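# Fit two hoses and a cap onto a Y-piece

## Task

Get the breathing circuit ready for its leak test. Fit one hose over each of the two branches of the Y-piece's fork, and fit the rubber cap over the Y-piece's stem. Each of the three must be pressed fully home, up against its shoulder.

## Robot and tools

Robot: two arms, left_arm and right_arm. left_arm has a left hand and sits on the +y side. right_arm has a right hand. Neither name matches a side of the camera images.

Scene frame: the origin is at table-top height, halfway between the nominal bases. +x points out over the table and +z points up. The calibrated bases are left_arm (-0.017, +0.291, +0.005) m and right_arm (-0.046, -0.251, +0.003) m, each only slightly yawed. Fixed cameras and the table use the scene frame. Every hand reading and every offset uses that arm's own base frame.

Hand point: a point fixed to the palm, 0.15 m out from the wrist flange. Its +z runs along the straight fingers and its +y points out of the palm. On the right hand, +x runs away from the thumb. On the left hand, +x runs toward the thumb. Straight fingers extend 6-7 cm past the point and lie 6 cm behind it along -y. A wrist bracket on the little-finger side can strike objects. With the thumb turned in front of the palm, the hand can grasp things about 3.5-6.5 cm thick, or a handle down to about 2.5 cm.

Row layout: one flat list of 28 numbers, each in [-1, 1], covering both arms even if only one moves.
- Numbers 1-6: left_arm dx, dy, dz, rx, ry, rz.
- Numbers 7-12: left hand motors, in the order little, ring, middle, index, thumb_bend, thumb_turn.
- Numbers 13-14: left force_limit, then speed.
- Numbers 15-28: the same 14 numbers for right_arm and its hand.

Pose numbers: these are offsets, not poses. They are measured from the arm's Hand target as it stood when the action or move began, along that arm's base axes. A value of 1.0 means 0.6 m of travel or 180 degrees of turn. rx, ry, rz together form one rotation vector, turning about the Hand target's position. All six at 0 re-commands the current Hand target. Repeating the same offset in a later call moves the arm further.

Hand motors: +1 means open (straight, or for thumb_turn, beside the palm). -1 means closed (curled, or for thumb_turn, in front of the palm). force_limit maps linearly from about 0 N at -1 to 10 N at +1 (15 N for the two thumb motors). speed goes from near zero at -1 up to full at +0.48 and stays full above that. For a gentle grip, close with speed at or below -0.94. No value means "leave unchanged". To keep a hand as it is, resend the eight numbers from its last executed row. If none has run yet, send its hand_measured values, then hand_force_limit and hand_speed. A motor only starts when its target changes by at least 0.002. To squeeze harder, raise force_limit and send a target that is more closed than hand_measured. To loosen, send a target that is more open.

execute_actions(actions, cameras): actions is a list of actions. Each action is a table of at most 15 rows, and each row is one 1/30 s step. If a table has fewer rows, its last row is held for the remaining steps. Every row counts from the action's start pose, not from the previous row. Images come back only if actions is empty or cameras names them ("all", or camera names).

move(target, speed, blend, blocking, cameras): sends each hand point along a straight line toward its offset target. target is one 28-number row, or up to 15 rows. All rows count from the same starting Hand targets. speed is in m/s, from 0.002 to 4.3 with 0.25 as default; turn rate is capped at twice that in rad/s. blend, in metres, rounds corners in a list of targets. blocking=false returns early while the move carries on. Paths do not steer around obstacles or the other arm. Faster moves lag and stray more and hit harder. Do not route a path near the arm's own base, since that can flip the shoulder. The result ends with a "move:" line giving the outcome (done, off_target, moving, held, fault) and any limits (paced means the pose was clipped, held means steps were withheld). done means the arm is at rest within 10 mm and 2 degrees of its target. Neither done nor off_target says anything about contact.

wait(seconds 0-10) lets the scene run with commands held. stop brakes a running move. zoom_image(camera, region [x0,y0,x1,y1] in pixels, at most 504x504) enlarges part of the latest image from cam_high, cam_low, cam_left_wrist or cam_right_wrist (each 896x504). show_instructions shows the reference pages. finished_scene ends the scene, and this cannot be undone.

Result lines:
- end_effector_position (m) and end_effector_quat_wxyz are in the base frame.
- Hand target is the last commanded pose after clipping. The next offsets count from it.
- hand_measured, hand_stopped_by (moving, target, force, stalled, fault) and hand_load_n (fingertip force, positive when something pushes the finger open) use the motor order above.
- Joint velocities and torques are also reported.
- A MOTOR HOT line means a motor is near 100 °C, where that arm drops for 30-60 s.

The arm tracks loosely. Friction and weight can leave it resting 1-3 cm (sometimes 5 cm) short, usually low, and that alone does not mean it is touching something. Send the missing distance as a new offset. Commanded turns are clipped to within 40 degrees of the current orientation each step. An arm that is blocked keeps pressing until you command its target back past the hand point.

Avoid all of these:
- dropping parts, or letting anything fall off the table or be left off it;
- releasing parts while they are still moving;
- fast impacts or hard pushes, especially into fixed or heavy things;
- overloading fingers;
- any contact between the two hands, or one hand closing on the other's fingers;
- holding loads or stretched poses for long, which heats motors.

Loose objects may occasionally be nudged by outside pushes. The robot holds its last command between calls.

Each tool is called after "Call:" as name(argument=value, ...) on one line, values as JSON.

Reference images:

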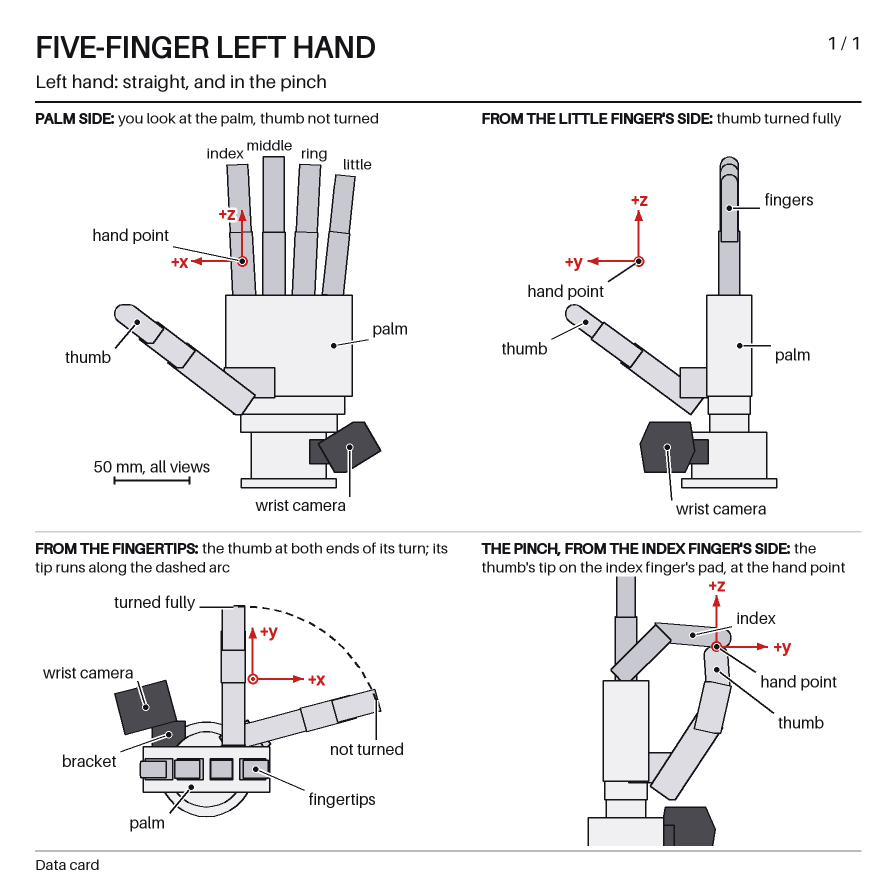

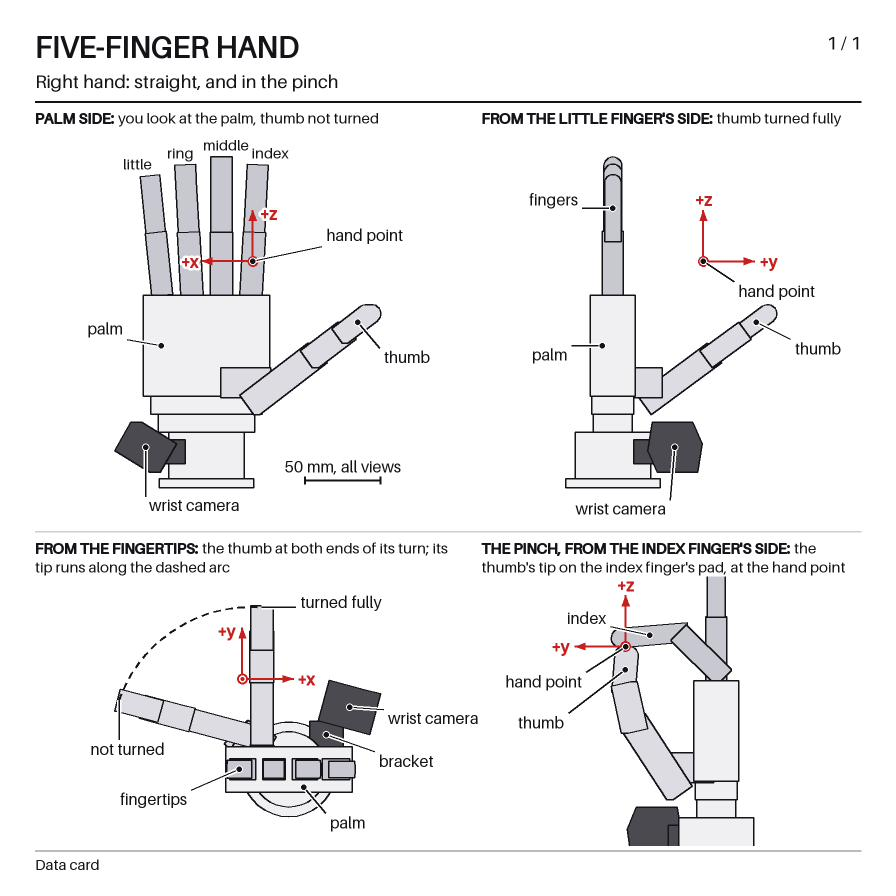

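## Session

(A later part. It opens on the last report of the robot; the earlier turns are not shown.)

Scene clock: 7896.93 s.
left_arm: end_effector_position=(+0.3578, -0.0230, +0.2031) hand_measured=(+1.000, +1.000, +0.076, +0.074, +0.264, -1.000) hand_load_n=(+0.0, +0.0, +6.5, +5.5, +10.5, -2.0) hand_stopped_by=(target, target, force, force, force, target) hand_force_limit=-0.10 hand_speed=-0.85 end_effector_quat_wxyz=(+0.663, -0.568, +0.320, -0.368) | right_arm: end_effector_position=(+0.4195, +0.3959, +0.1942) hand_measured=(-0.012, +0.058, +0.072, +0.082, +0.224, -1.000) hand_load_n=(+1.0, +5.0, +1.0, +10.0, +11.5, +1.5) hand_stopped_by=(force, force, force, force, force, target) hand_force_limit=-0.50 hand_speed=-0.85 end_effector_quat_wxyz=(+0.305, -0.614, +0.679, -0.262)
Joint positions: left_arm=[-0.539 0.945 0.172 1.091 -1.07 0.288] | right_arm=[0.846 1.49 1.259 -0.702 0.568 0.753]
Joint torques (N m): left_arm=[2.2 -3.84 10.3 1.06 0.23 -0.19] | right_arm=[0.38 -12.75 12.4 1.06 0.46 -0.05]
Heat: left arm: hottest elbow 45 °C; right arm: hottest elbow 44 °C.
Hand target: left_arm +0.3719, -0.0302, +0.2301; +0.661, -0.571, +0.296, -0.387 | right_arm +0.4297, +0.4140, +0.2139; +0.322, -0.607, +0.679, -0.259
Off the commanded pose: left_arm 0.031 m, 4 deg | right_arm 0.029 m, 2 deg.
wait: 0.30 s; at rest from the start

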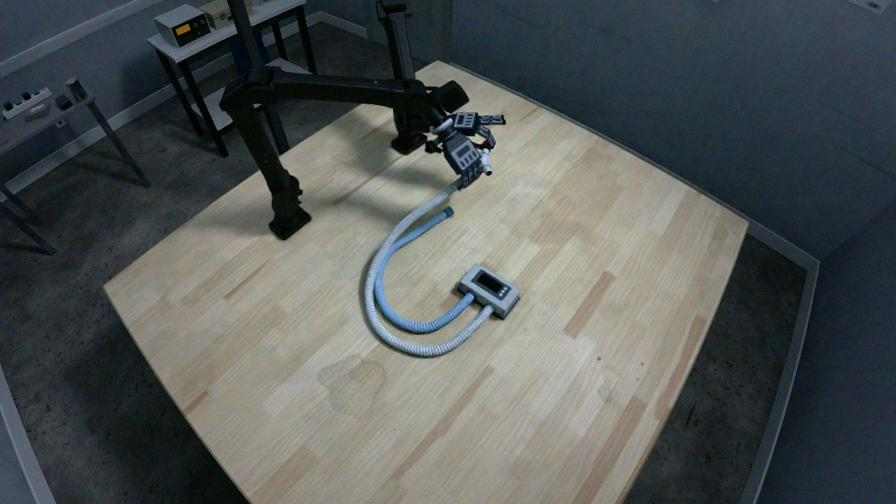

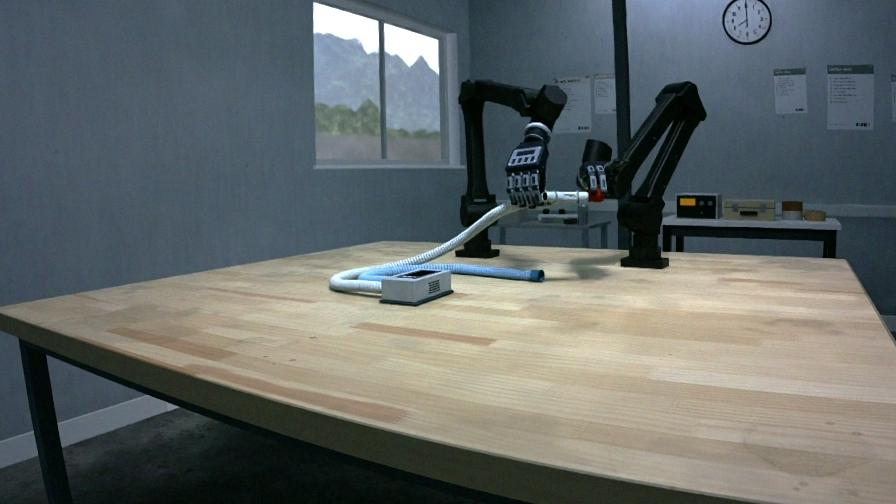

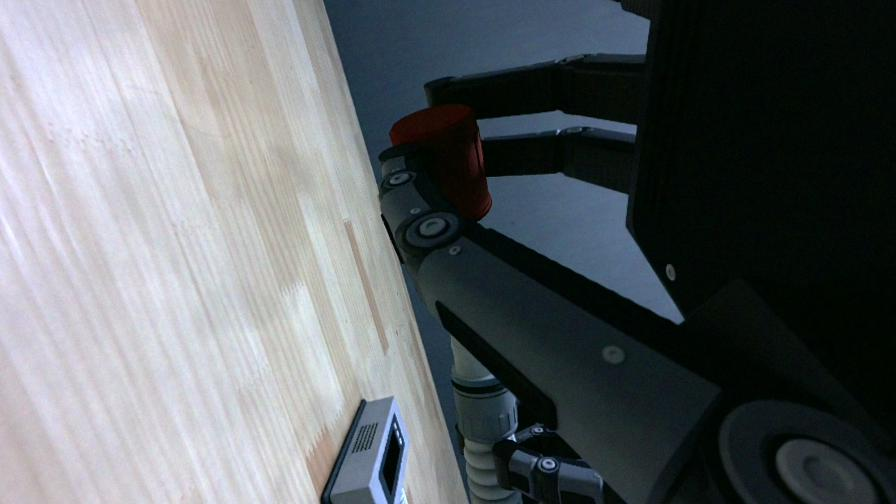

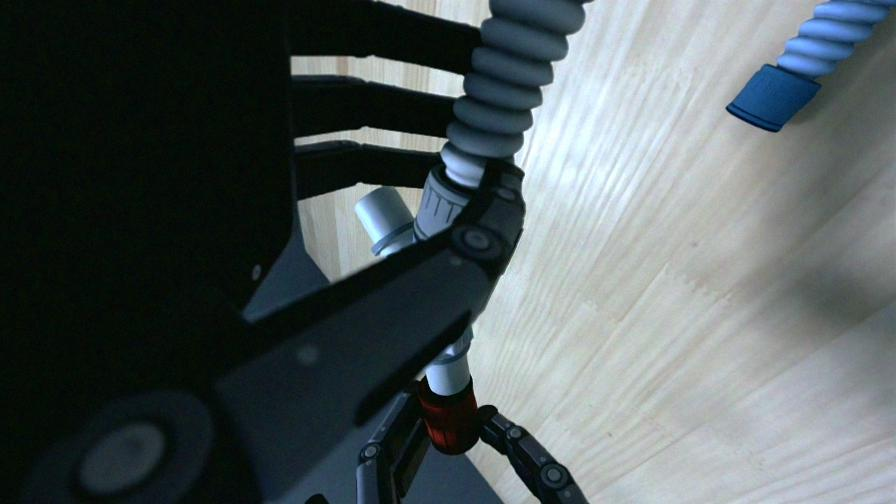

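Call:
move(target=[0.0, 0.0, 0.0, 0, 0, 0, 1, 1, -0.5, -0.5, -0.3, -1, -0.1, -0.85, -0.001, 0.001, 0.005, 0, 0, 0, -0.5, -0.5, -0.5, -0.5, -0.3, -1, -0.5, -0.85], speed=0.03, cameras=["all"])

Call:
zoom_image(camera="cam_low", region=[572, 184, 608, 208])

Call:
zoom_image(camera="cam_high", region=[472, 136, 504, 168])

Call:
zoom_image(camera="cam_right_wrist", region=[410, 340, 510, 450])

Call:
zoom_image(camera="cam_left_wrist", region=[450, 170, 520, 240])

Scene clock: 7908.87 s.
left_arm: end_effector_position=(+0.3578, -0.0230, +0.2031) hand_measured=(+1.000, +1.000, +0.076, +0.074, +0.264, -1.000) hand_load_n=(+0.0, +0.0, +6.5, +5.5, +10.5, -1.5) hand_stopped_by=(target, target, force, force, force, target) hand_force_limit=-0.10 hand_speed=-0.85 end_effector_quat_wxyz=(+0.663, -0.568, +0.320, -0.368) | right_arm: end_effector_position=(+0.4191, +0.3962, +0.1962) hand_measured=(-0.012, +0.058, +0.072, +0.082, +0.224, -1.000) hand_load_n=(+1.0, +5.0, +1.0, +10.0, +11.0, +1.0) hand_stopped_by=(force, force, force, force, force, target) hand_force_limit=-0.50 hand_speed=-0.85 end_effector_quat_wxyz=(+0.304, -0.615, +0.679, -0.262)
Joint positions: left_arm=[-0.539 0.945 0.172 1.091 -1.07 0.288] | right_arm=[0.847 1.49 1.265 -0.71 0.57 0.754]
Joint torques (N m): left_arm=[2.14 -4.07 10.24 1.09 0.22 -0.24] | right_arm=[1.49 -12.75 12.33 1.29 0.44 -0.05]
Heat: left arm: hottest elbow 46 °C; right arm: hottest elbow 45 °C.
Hand target: left_arm +0.3719, -0.0302, +0.2301; +0.661, -0.571, +0.296, -0.387 | right_arm +0.4290, +0.4146, +0.2168; +0.322, -0.607, +0.679, -0.259
Off the commanded pose: left_arm 0.031 m, 4 deg | right_arm 0.029 m, 2 deg.
move: off_target (left_arm, right_arm)

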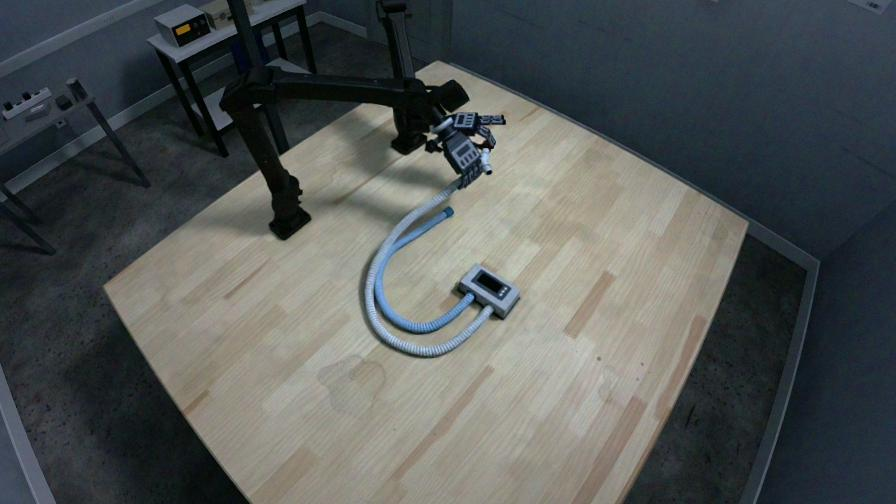

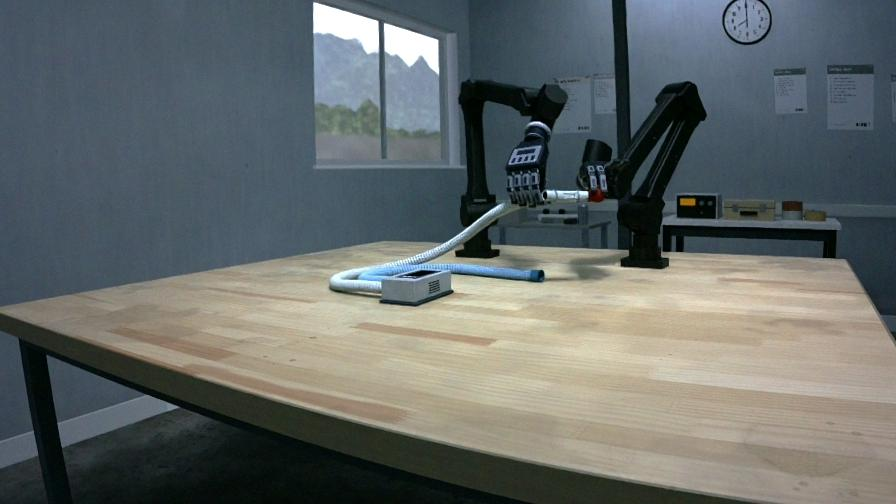

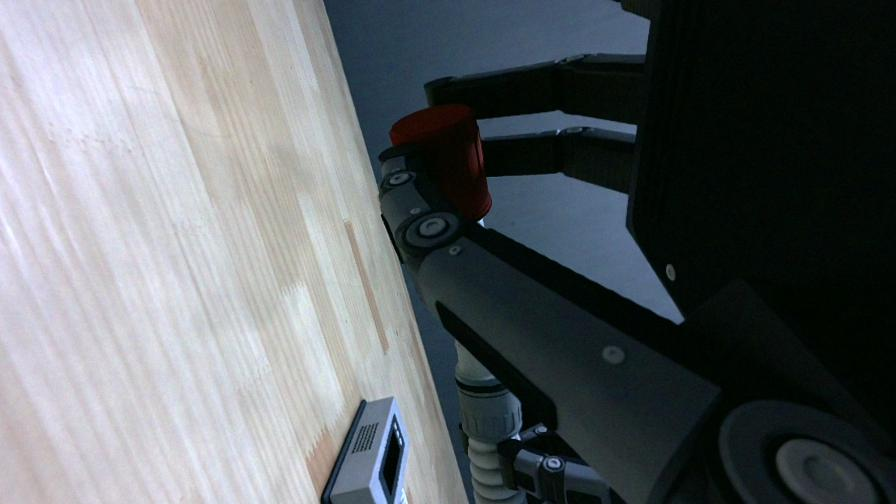

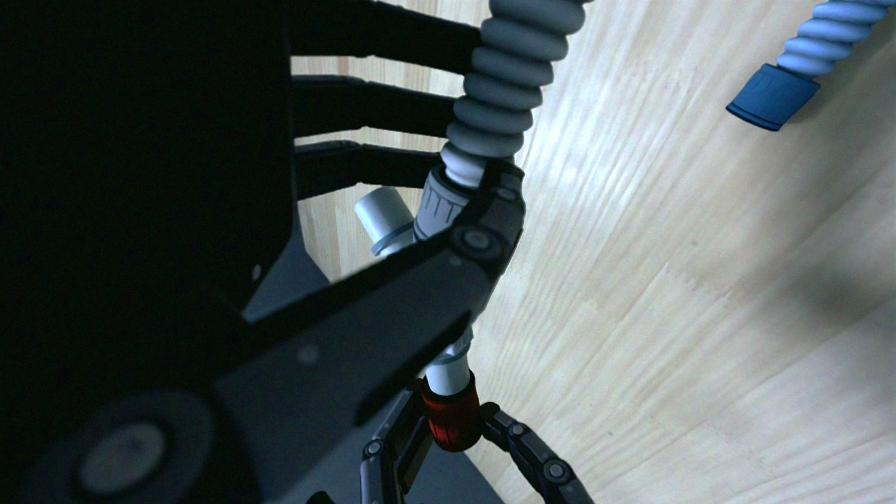

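Scaled by 14.000 from the camera's 896x504 image, which has a finer 1280x720 frame.

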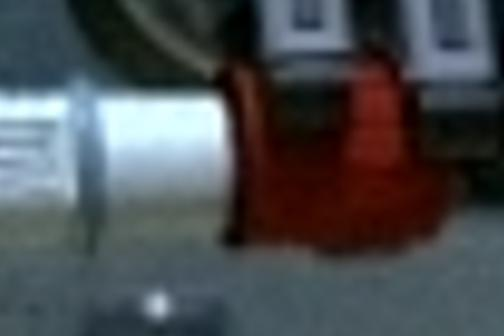

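Scaled by 15.750 from the camera's 896x504 image, which has a finer 1280x720 frame.

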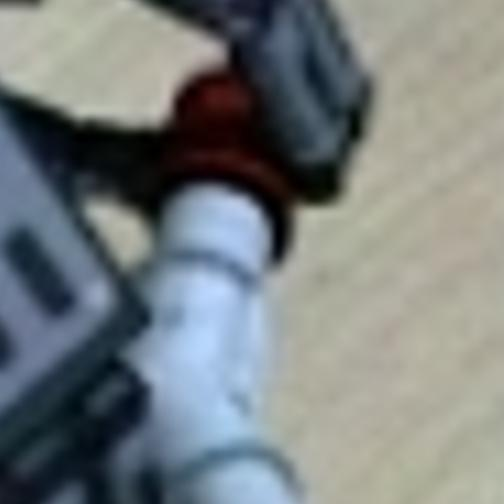

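Scaled by 4.582 from the camera's 896x504 image, which has a finer 1280x720 frame.

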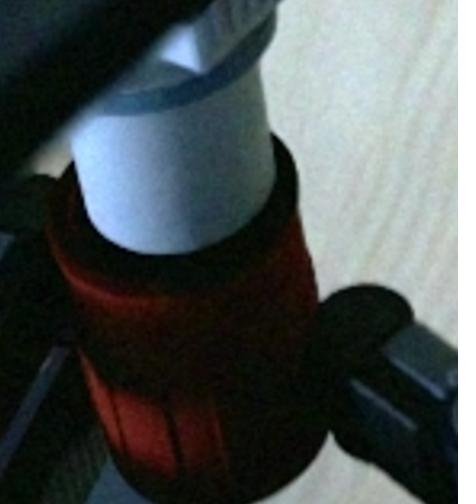

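Scaled by 7.200 from the camera's 896x504 image, which has a finer 1280x720 frame.

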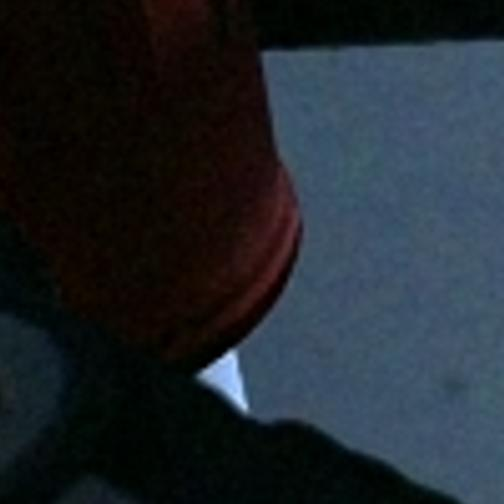

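Call:
move(target=[0.0, 0.0, 0.0, 0, 0, 0, 1, 1, -0.5, -0.5, -0.3, -1, -0.1, -0.85, -0.0005, 0.001, 0.0025, 0, 0, 0, -0.5, -0.5, -0.5, -0.5, -0.3, -1, -0.5, -0.85], speed=0.03, cameras=["all"])

Call:
zoom_image(camera="cam_low", region=[572, 184, 608, 208])

Call:
zoom_image(camera="cam_right_wrist", region=[410, 340, 510, 450])

Call:
zoom_image(camera="cam_left_wrist", region=[450, 170, 520, 240])

Scene clock: 7917.17 s.
left_arm: end_effector_position=(+0.3578, -0.0230, +0.2031) hand_measured=(+1.000, +1.000, +0.076, +0.074, +0.264, -1.000) hand_load_n=(+0.0, +0.0, +7.0, +6.0, +10.5, -1.5) hand_stopped_by=(target, target, force, force, force, target) hand_force_limit=-0.10 hand_speed=-0.85 end_effector_quat_wxyz=(+0.663, -0.568, +0.320, -0.368) | right_arm: end_effector_position=(+0.4188, +0.3970, +0.1978) hand_measured=(-0.012, +0.058, +0.072, +0.082, +0.224, -1.000) hand_load_n=(+1.0, +5.0, +1.0, +10.0, +11.5, +1.5) hand_stopped_by=(force, force, force, force, force, target) hand_force_limit=-0.50 hand_speed=-0.85 end_effector_quat_wxyz=(+0.304, -0.614, +0.679, -0.262)
Joint positions: left_arm=[-0.539 0.945 0.172 1.091 -1.07 0.288] | right_arm=[0.848 1.49 1.27 -0.715 0.57 0.756]
Joint torques (N m): left_arm=[2.43 -4.07 10.21 0.9 0.19 -0.22] | right_arm=[1.14 -12.51 12.52 1.02 0.43 -0.05]
Heat: left arm: hottest elbow 46 °C; right arm: hottest elbow 44 °C.
Hand target: left_arm +0.3719, -0.0302, +0.2301; +0.661, -0.571, +0.296, -0.387 | right_arm +0.4286, +0.4152, +0.2182; +0.322, -0.607, +0.679, -0.259
Off the commanded pose: left_arm 0.031 m, 4 deg | right_arm 0.029 m, 2 deg.
move: off_target (left_arm, right_arm)

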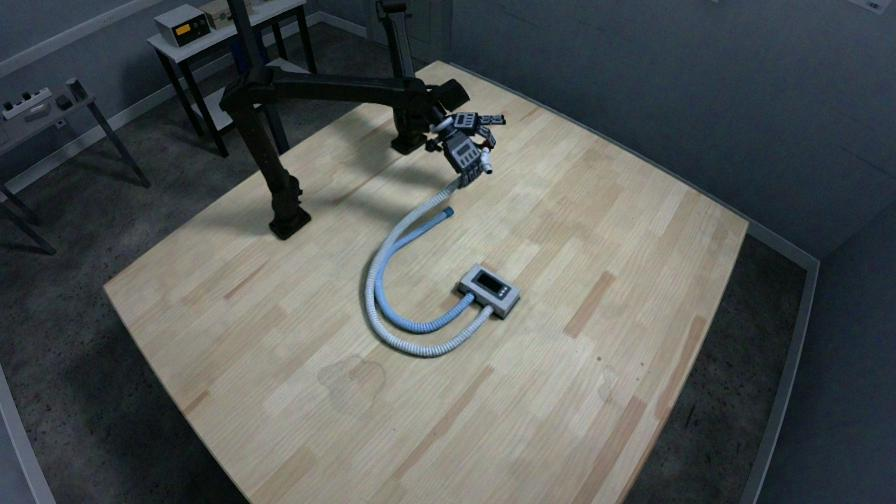

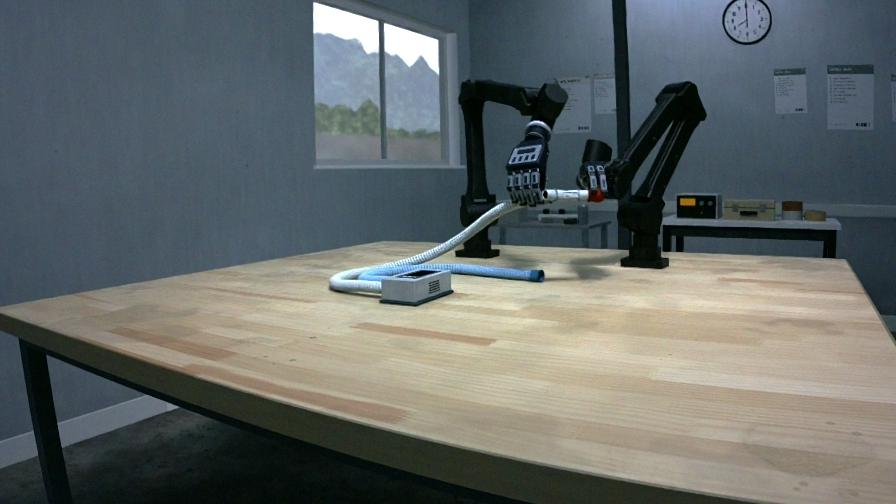

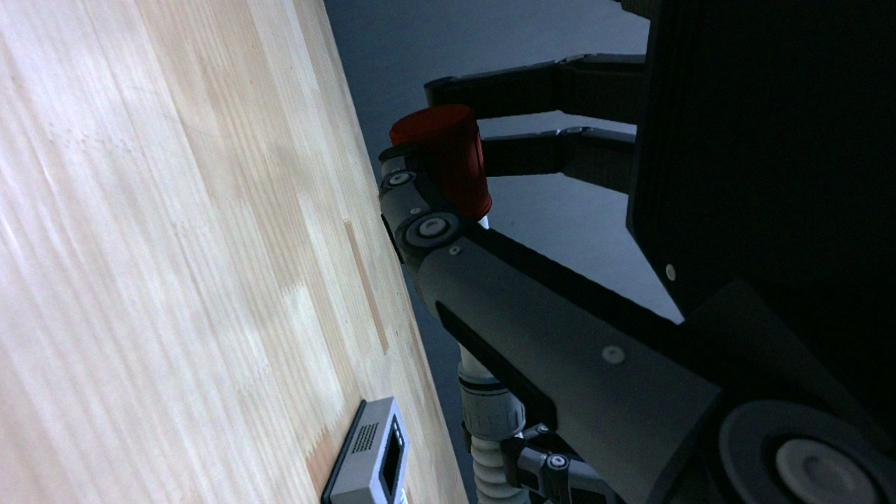

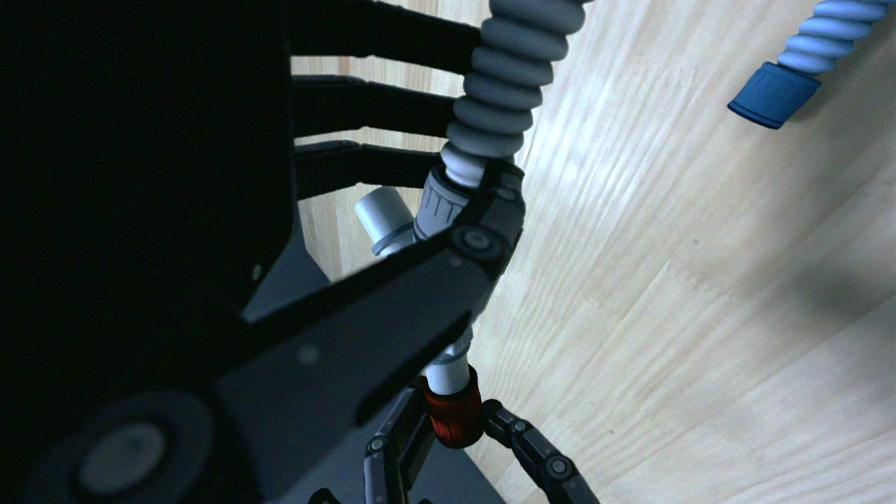

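Scaled by 14.000 from the camera's 896x504 image, which has a finer 1280x720 frame.

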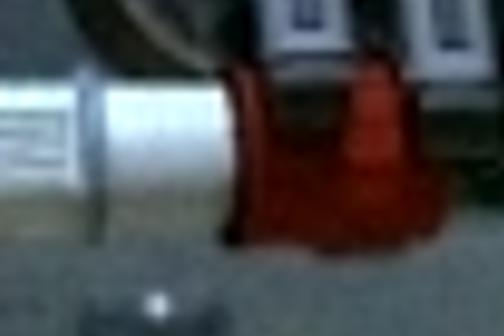

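Scaled by 4.582 from the camera's 896x504 image, which has a finer 1280x720 frame.

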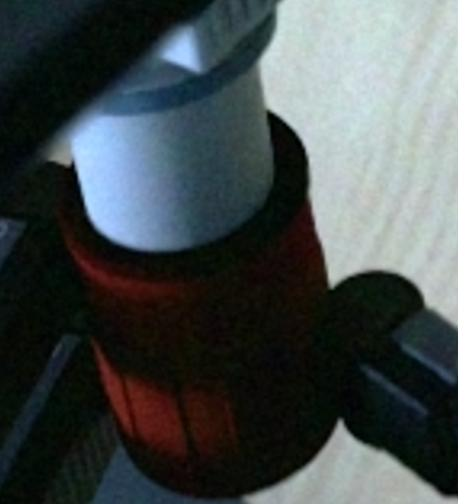

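Scaled by 7.200 from the camera's 896x504 image, which has a finer 1280x720 frame.

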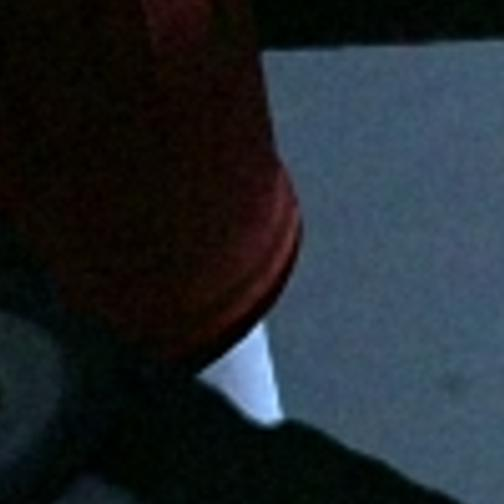

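Call:
move(target=[0.0, 0.0, 0.0, 0, 0, 0, 1, 1, -0.5, -0.5, -0.3, -1, -0.1, -0.85, -0.0055, 0.0105, 0.0003, 0, 0, 0, -0.5, -0.5, -0.5, -0.5, -0.3, -1, -0.5, -0.85], speed=0.03, cameras=["all"])

Call:
zoom_image(camera="cam_low", region=[572, 184, 608, 208])

Call:
zoom_image(camera="cam_high", region=[472, 136, 504, 168])

Call:
zoom_image(camera="cam_right_wrist", region=[410, 340, 510, 450])

Call:
zoom_image(camera="cam_left_wrist", region=[450, 170, 520, 240])

Scene clock: 7926.47 s.
left_arm: end_effector_position=(+0.3577, -0.0227, +0.2032) hand_measured=(+1.000, +1.000, +0.076, +0.074, +0.264, -1.000) hand_load_n=(+0.0, +0.0, +6.5, +5.5, +10.5, -2.0) hand_stopped_by=(target, target, force, force, force, target) hand_force_limit=-0.10 hand_speed=-0.85 end_effector_quat_wxyz=(+0.663, -0.568, +0.319, -0.367) | right_arm: end_effector_position=(+0.4169, +0.4009, +0.1980) hand_measured=(-0.012, +0.058, +0.072, +0.082, +0.224, -1.000) hand_load_n=(+1.0, +4.5, +1.5, +10.5, +11.0, +2.0) hand_stopped_by=(force, force, force, force, force, target) hand_force_limit=-0.50 hand_speed=-0.85 end_effector_quat_wxyz=(+0.303, -0.613, +0.680, -0.264)
Joint positions: left_arm=[-0.539 0.945 0.172 1.091 -1.071 0.288] | right_arm=[0.859 1.496 1.278 -0.725 0.581 0.768]
Joint torques (N m): left_arm=[2.14 -4.19 10.22 0.96 0.27 -0.28] | right_arm=[1.44 -11.63 12.36 1.11 0.36 -0.06]
Heat: left arm: hottest elbow 46 °C; right arm: hottest elbow 45 °C.
Hand target: left_arm +0.3719, -0.0302, +0.2301; +0.661, -0.571, +0.296, -0.387 | right_arm +0.4255, +0.4214, +0.2185; +0.322, -0.607, +0.679, -0.259
Off the commanded pose: left_arm 0.031 m, 4 deg | right_arm 0.030 m, 2 deg.
move: off_target (left_arm, right_arm)

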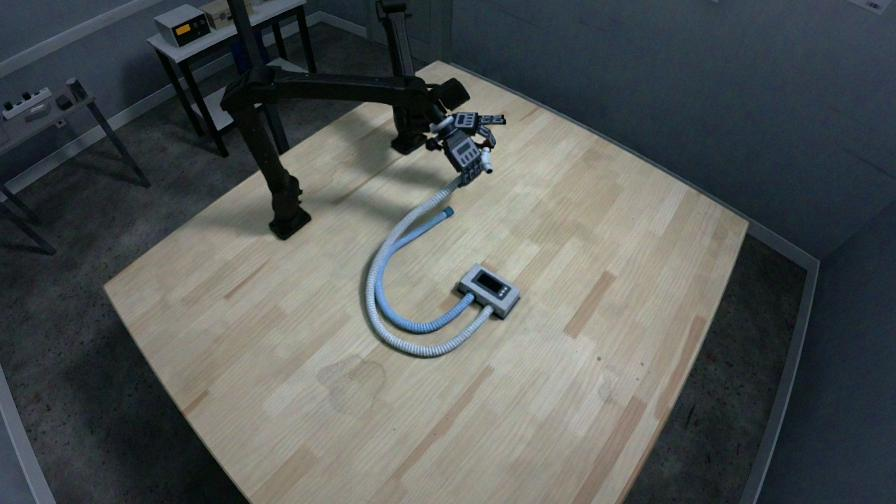

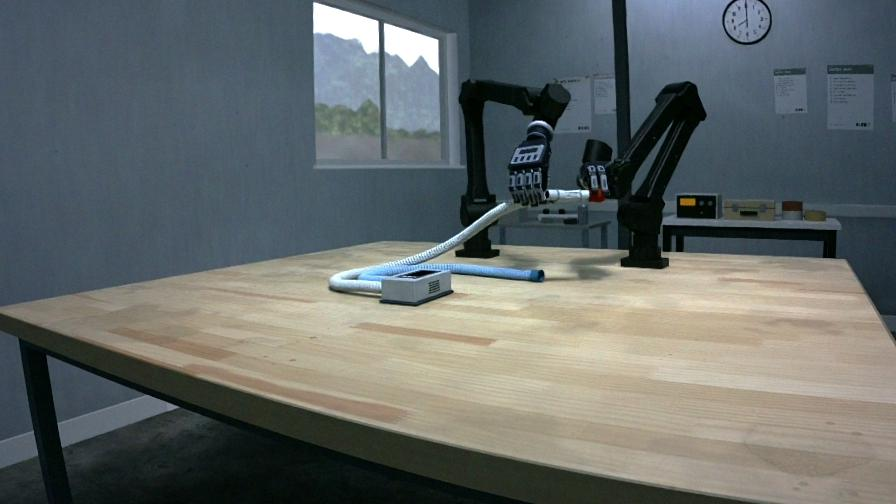

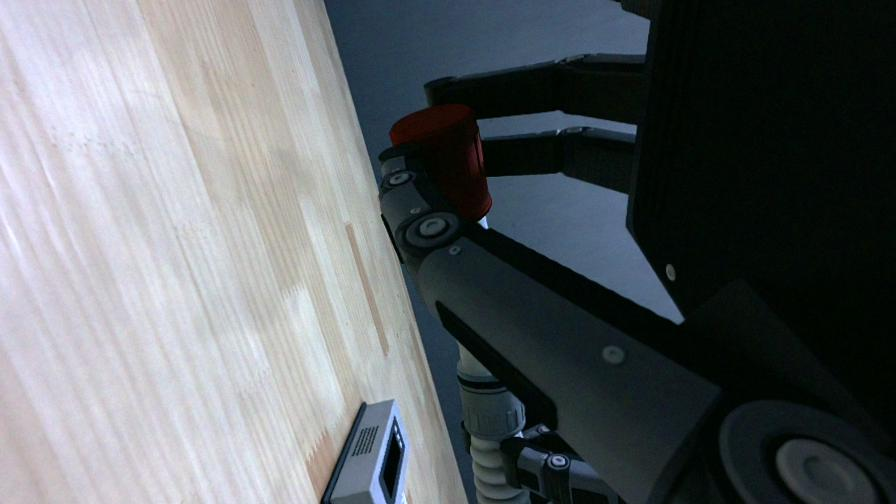

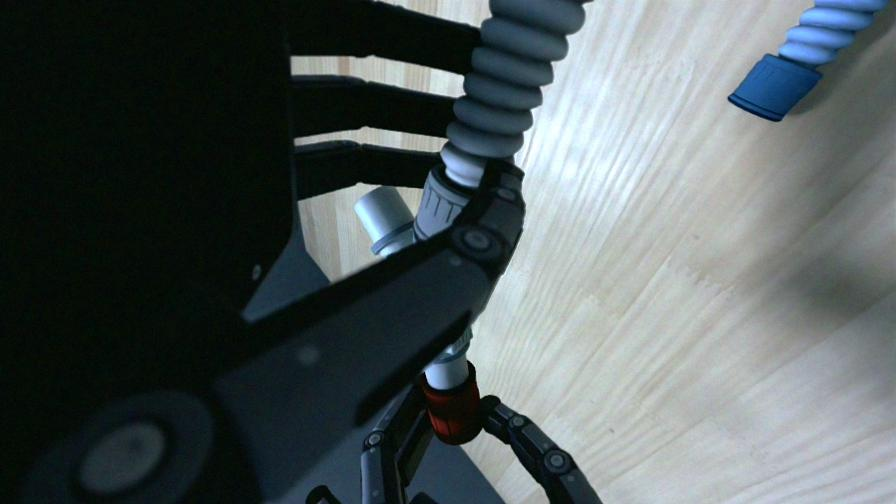

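Scaled by 14.000 from the camera's 896x504 image, which has a finer 1280x720 frame.

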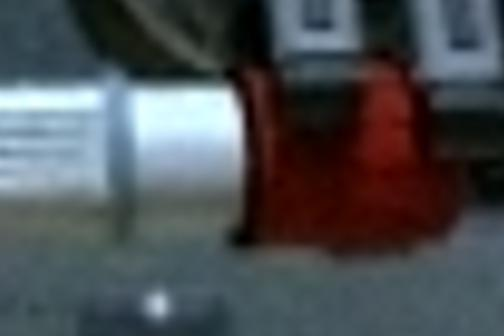

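Scaled by 15.750 from the camera's 896x504 image, which has a finer 1280x720 frame.

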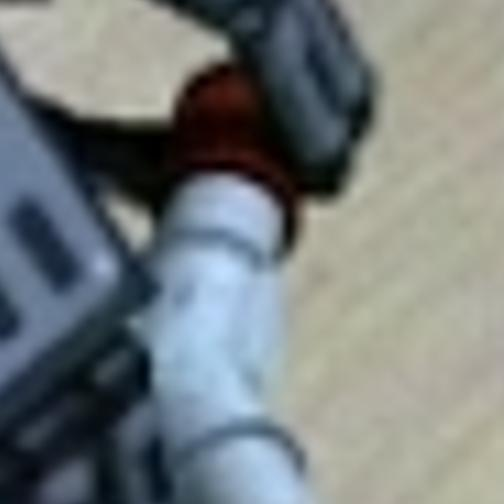

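Scaled by 4.582 from the camera's 896x504 image, which has a finer 1280x720 frame.

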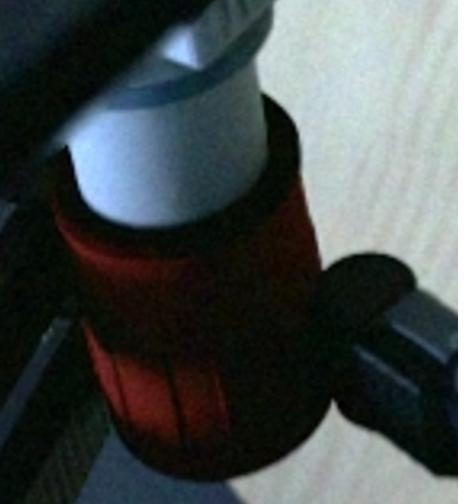

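Scaled by 7.200 from the camera's 896x504 image, which has a finer 1280x720 frame.

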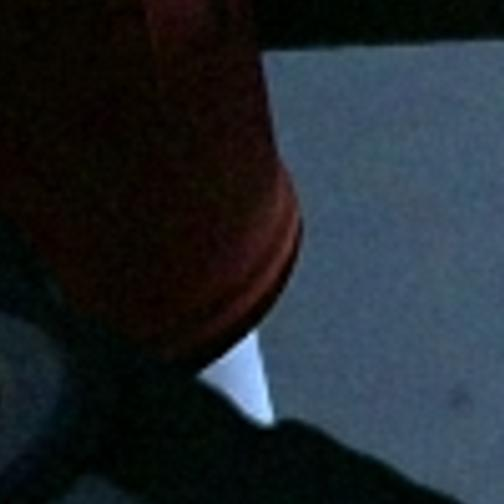

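Call:
move(target=[0.0, 0.0, 0.0, 0, 0, 0, 1, 1, -0.5, -0.5, -0.3, -1, -0.1, -0.85, -0.0063, 0.0117, 0.0003, 0, 0, 0, -0.5, -0.5, -0.5, -0.5, -0.3, -1, -0.5, -0.85], speed=0.03, cameras=["all"])

Call:
zoom_image(camera="cam_low", region=[572, 184, 608, 208])

Call:
zoom_image(camera="cam_high", region=[472, 136, 504, 168])

Call:
zoom_image(camera="cam_right_wrist", region=[410, 340, 510, 450])

Call:
zoom_image(camera="cam_left_wrist", region=[450, 170, 520, 240])

Scene clock: 7938.97 s.
left_arm: end_effector_position=(+0.3574, -0.0222, +0.2031) hand_measured=(+1.000, +1.000, +0.076, +0.074, +0.264, -1.000) hand_load_n=(+0.0, +0.0, +7.0, +5.5, +10.5, -2.0) hand_stopped_by=(target, target, force, force, force, target) hand_force_limit=-0.10 hand_speed=-0.85 end_effector_quat_wxyz=(+0.664, -0.569, +0.318, -0.366) | right_arm: end_effector_position=(+0.4150, +0.4041, +0.1982) hand_measured=(-0.012, +0.058, +0.072, +0.082, +0.224, -1.000) hand_load_n=(+1.0, +4.5, +1.0, +10.5, +11.0, +2.0) hand_stopped_by=(force, force, force, force, force, target) hand_force_limit=-0.50 hand_speed=-0.85 end_effector_quat_wxyz=(+0.301, -0.612, +0.680, -0.267)
Joint positions: left_arm=[-0.539 0.944 0.172 1.091 -1.074 0.288] | right_arm=[0.869 1.502 1.287 -0.737 0.593 0.779]
Joint torques (N m): left_arm=[3.19 -4.19 10.24 1.03 0.39 -0.22] | right_arm=[1.08 -12.4 12.14 1.01 0.22 -0.03]
Heat: left arm: hottest elbow 47 °C; right arm: hottest elbow 44 °C.
Hand target: left_arm +0.3718, -0.0302, +0.2302; +0.661, -0.571, +0.296, -0.387 | right_arm +0.4217, +0.4283, +0.2188; +0.322, -0.607, +0.679, -0.259
Off the commanded pose: left_arm 0.032 m, 4 deg | right_arm 0.033 m, 3 deg.
move: off_target (left_arm, right_arm)

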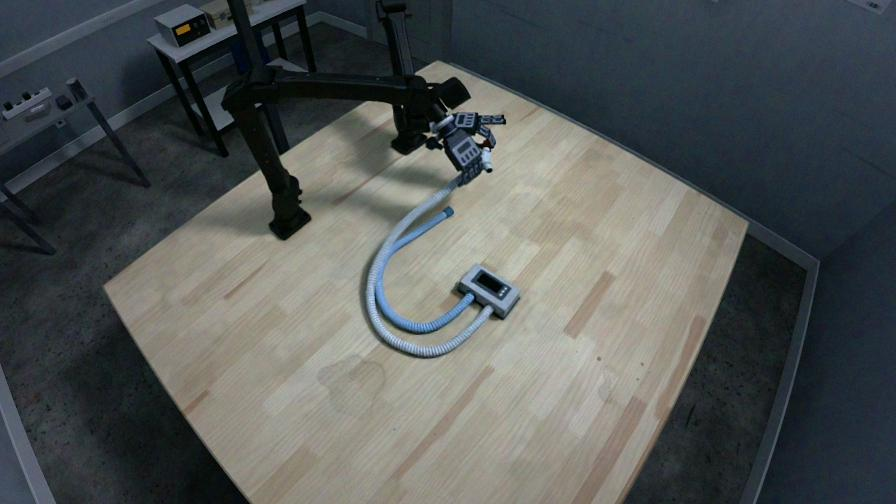

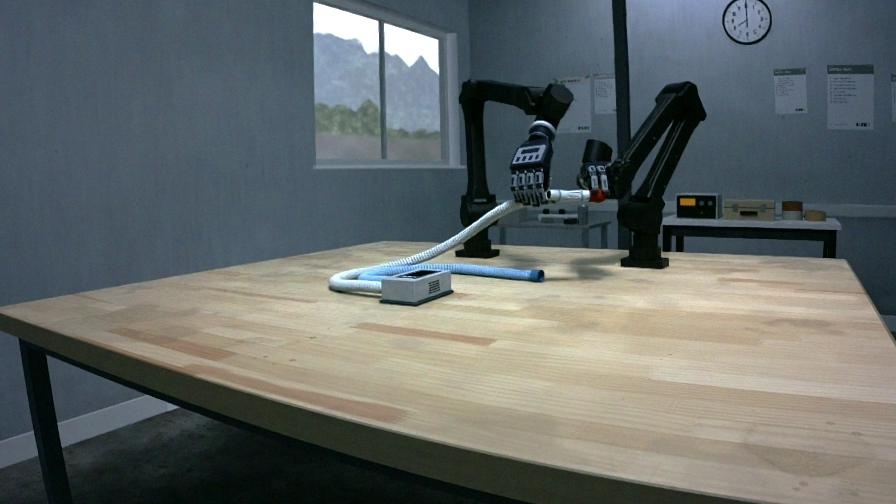

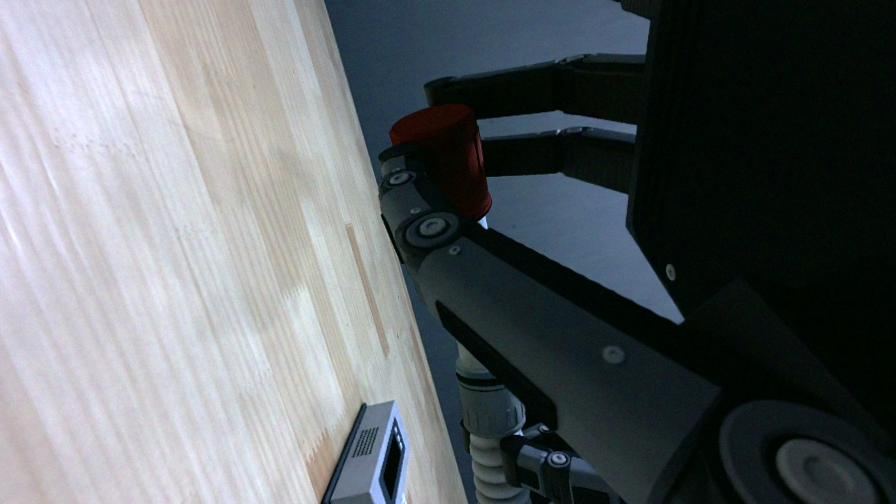

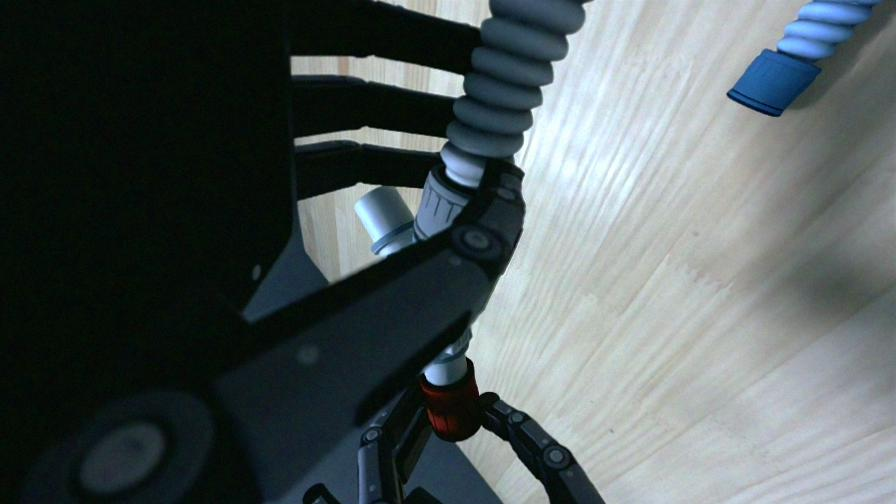

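Scaled by 14.000 from the camera's 896x504 image, which has a finer 1280x720 frame.

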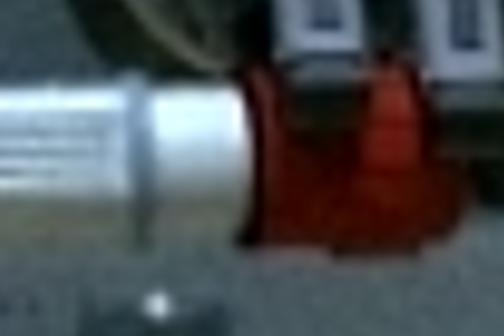

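Scaled by 15.750 from the camera's 896x504 image, which has a finer 1280x720 frame.

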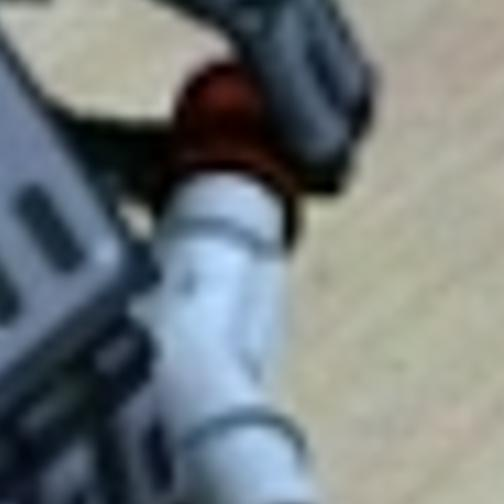

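Scaled by 4.582 from the camera's 896x504 image, which has a finer 1280x720 frame.

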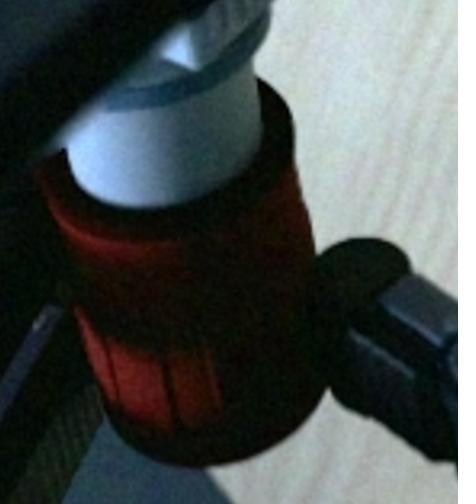

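Scaled by 7.200 from the camera's 896x504 image, which has a finer 1280x720 frame.

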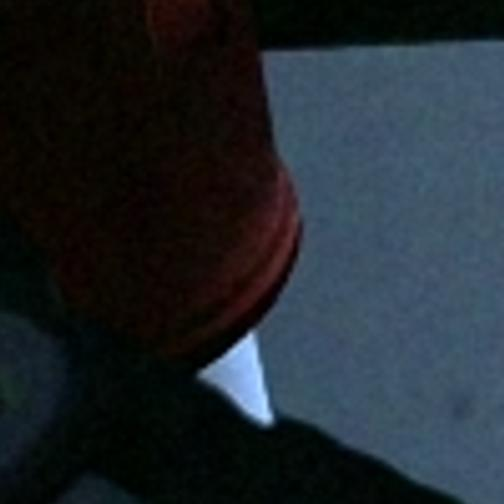

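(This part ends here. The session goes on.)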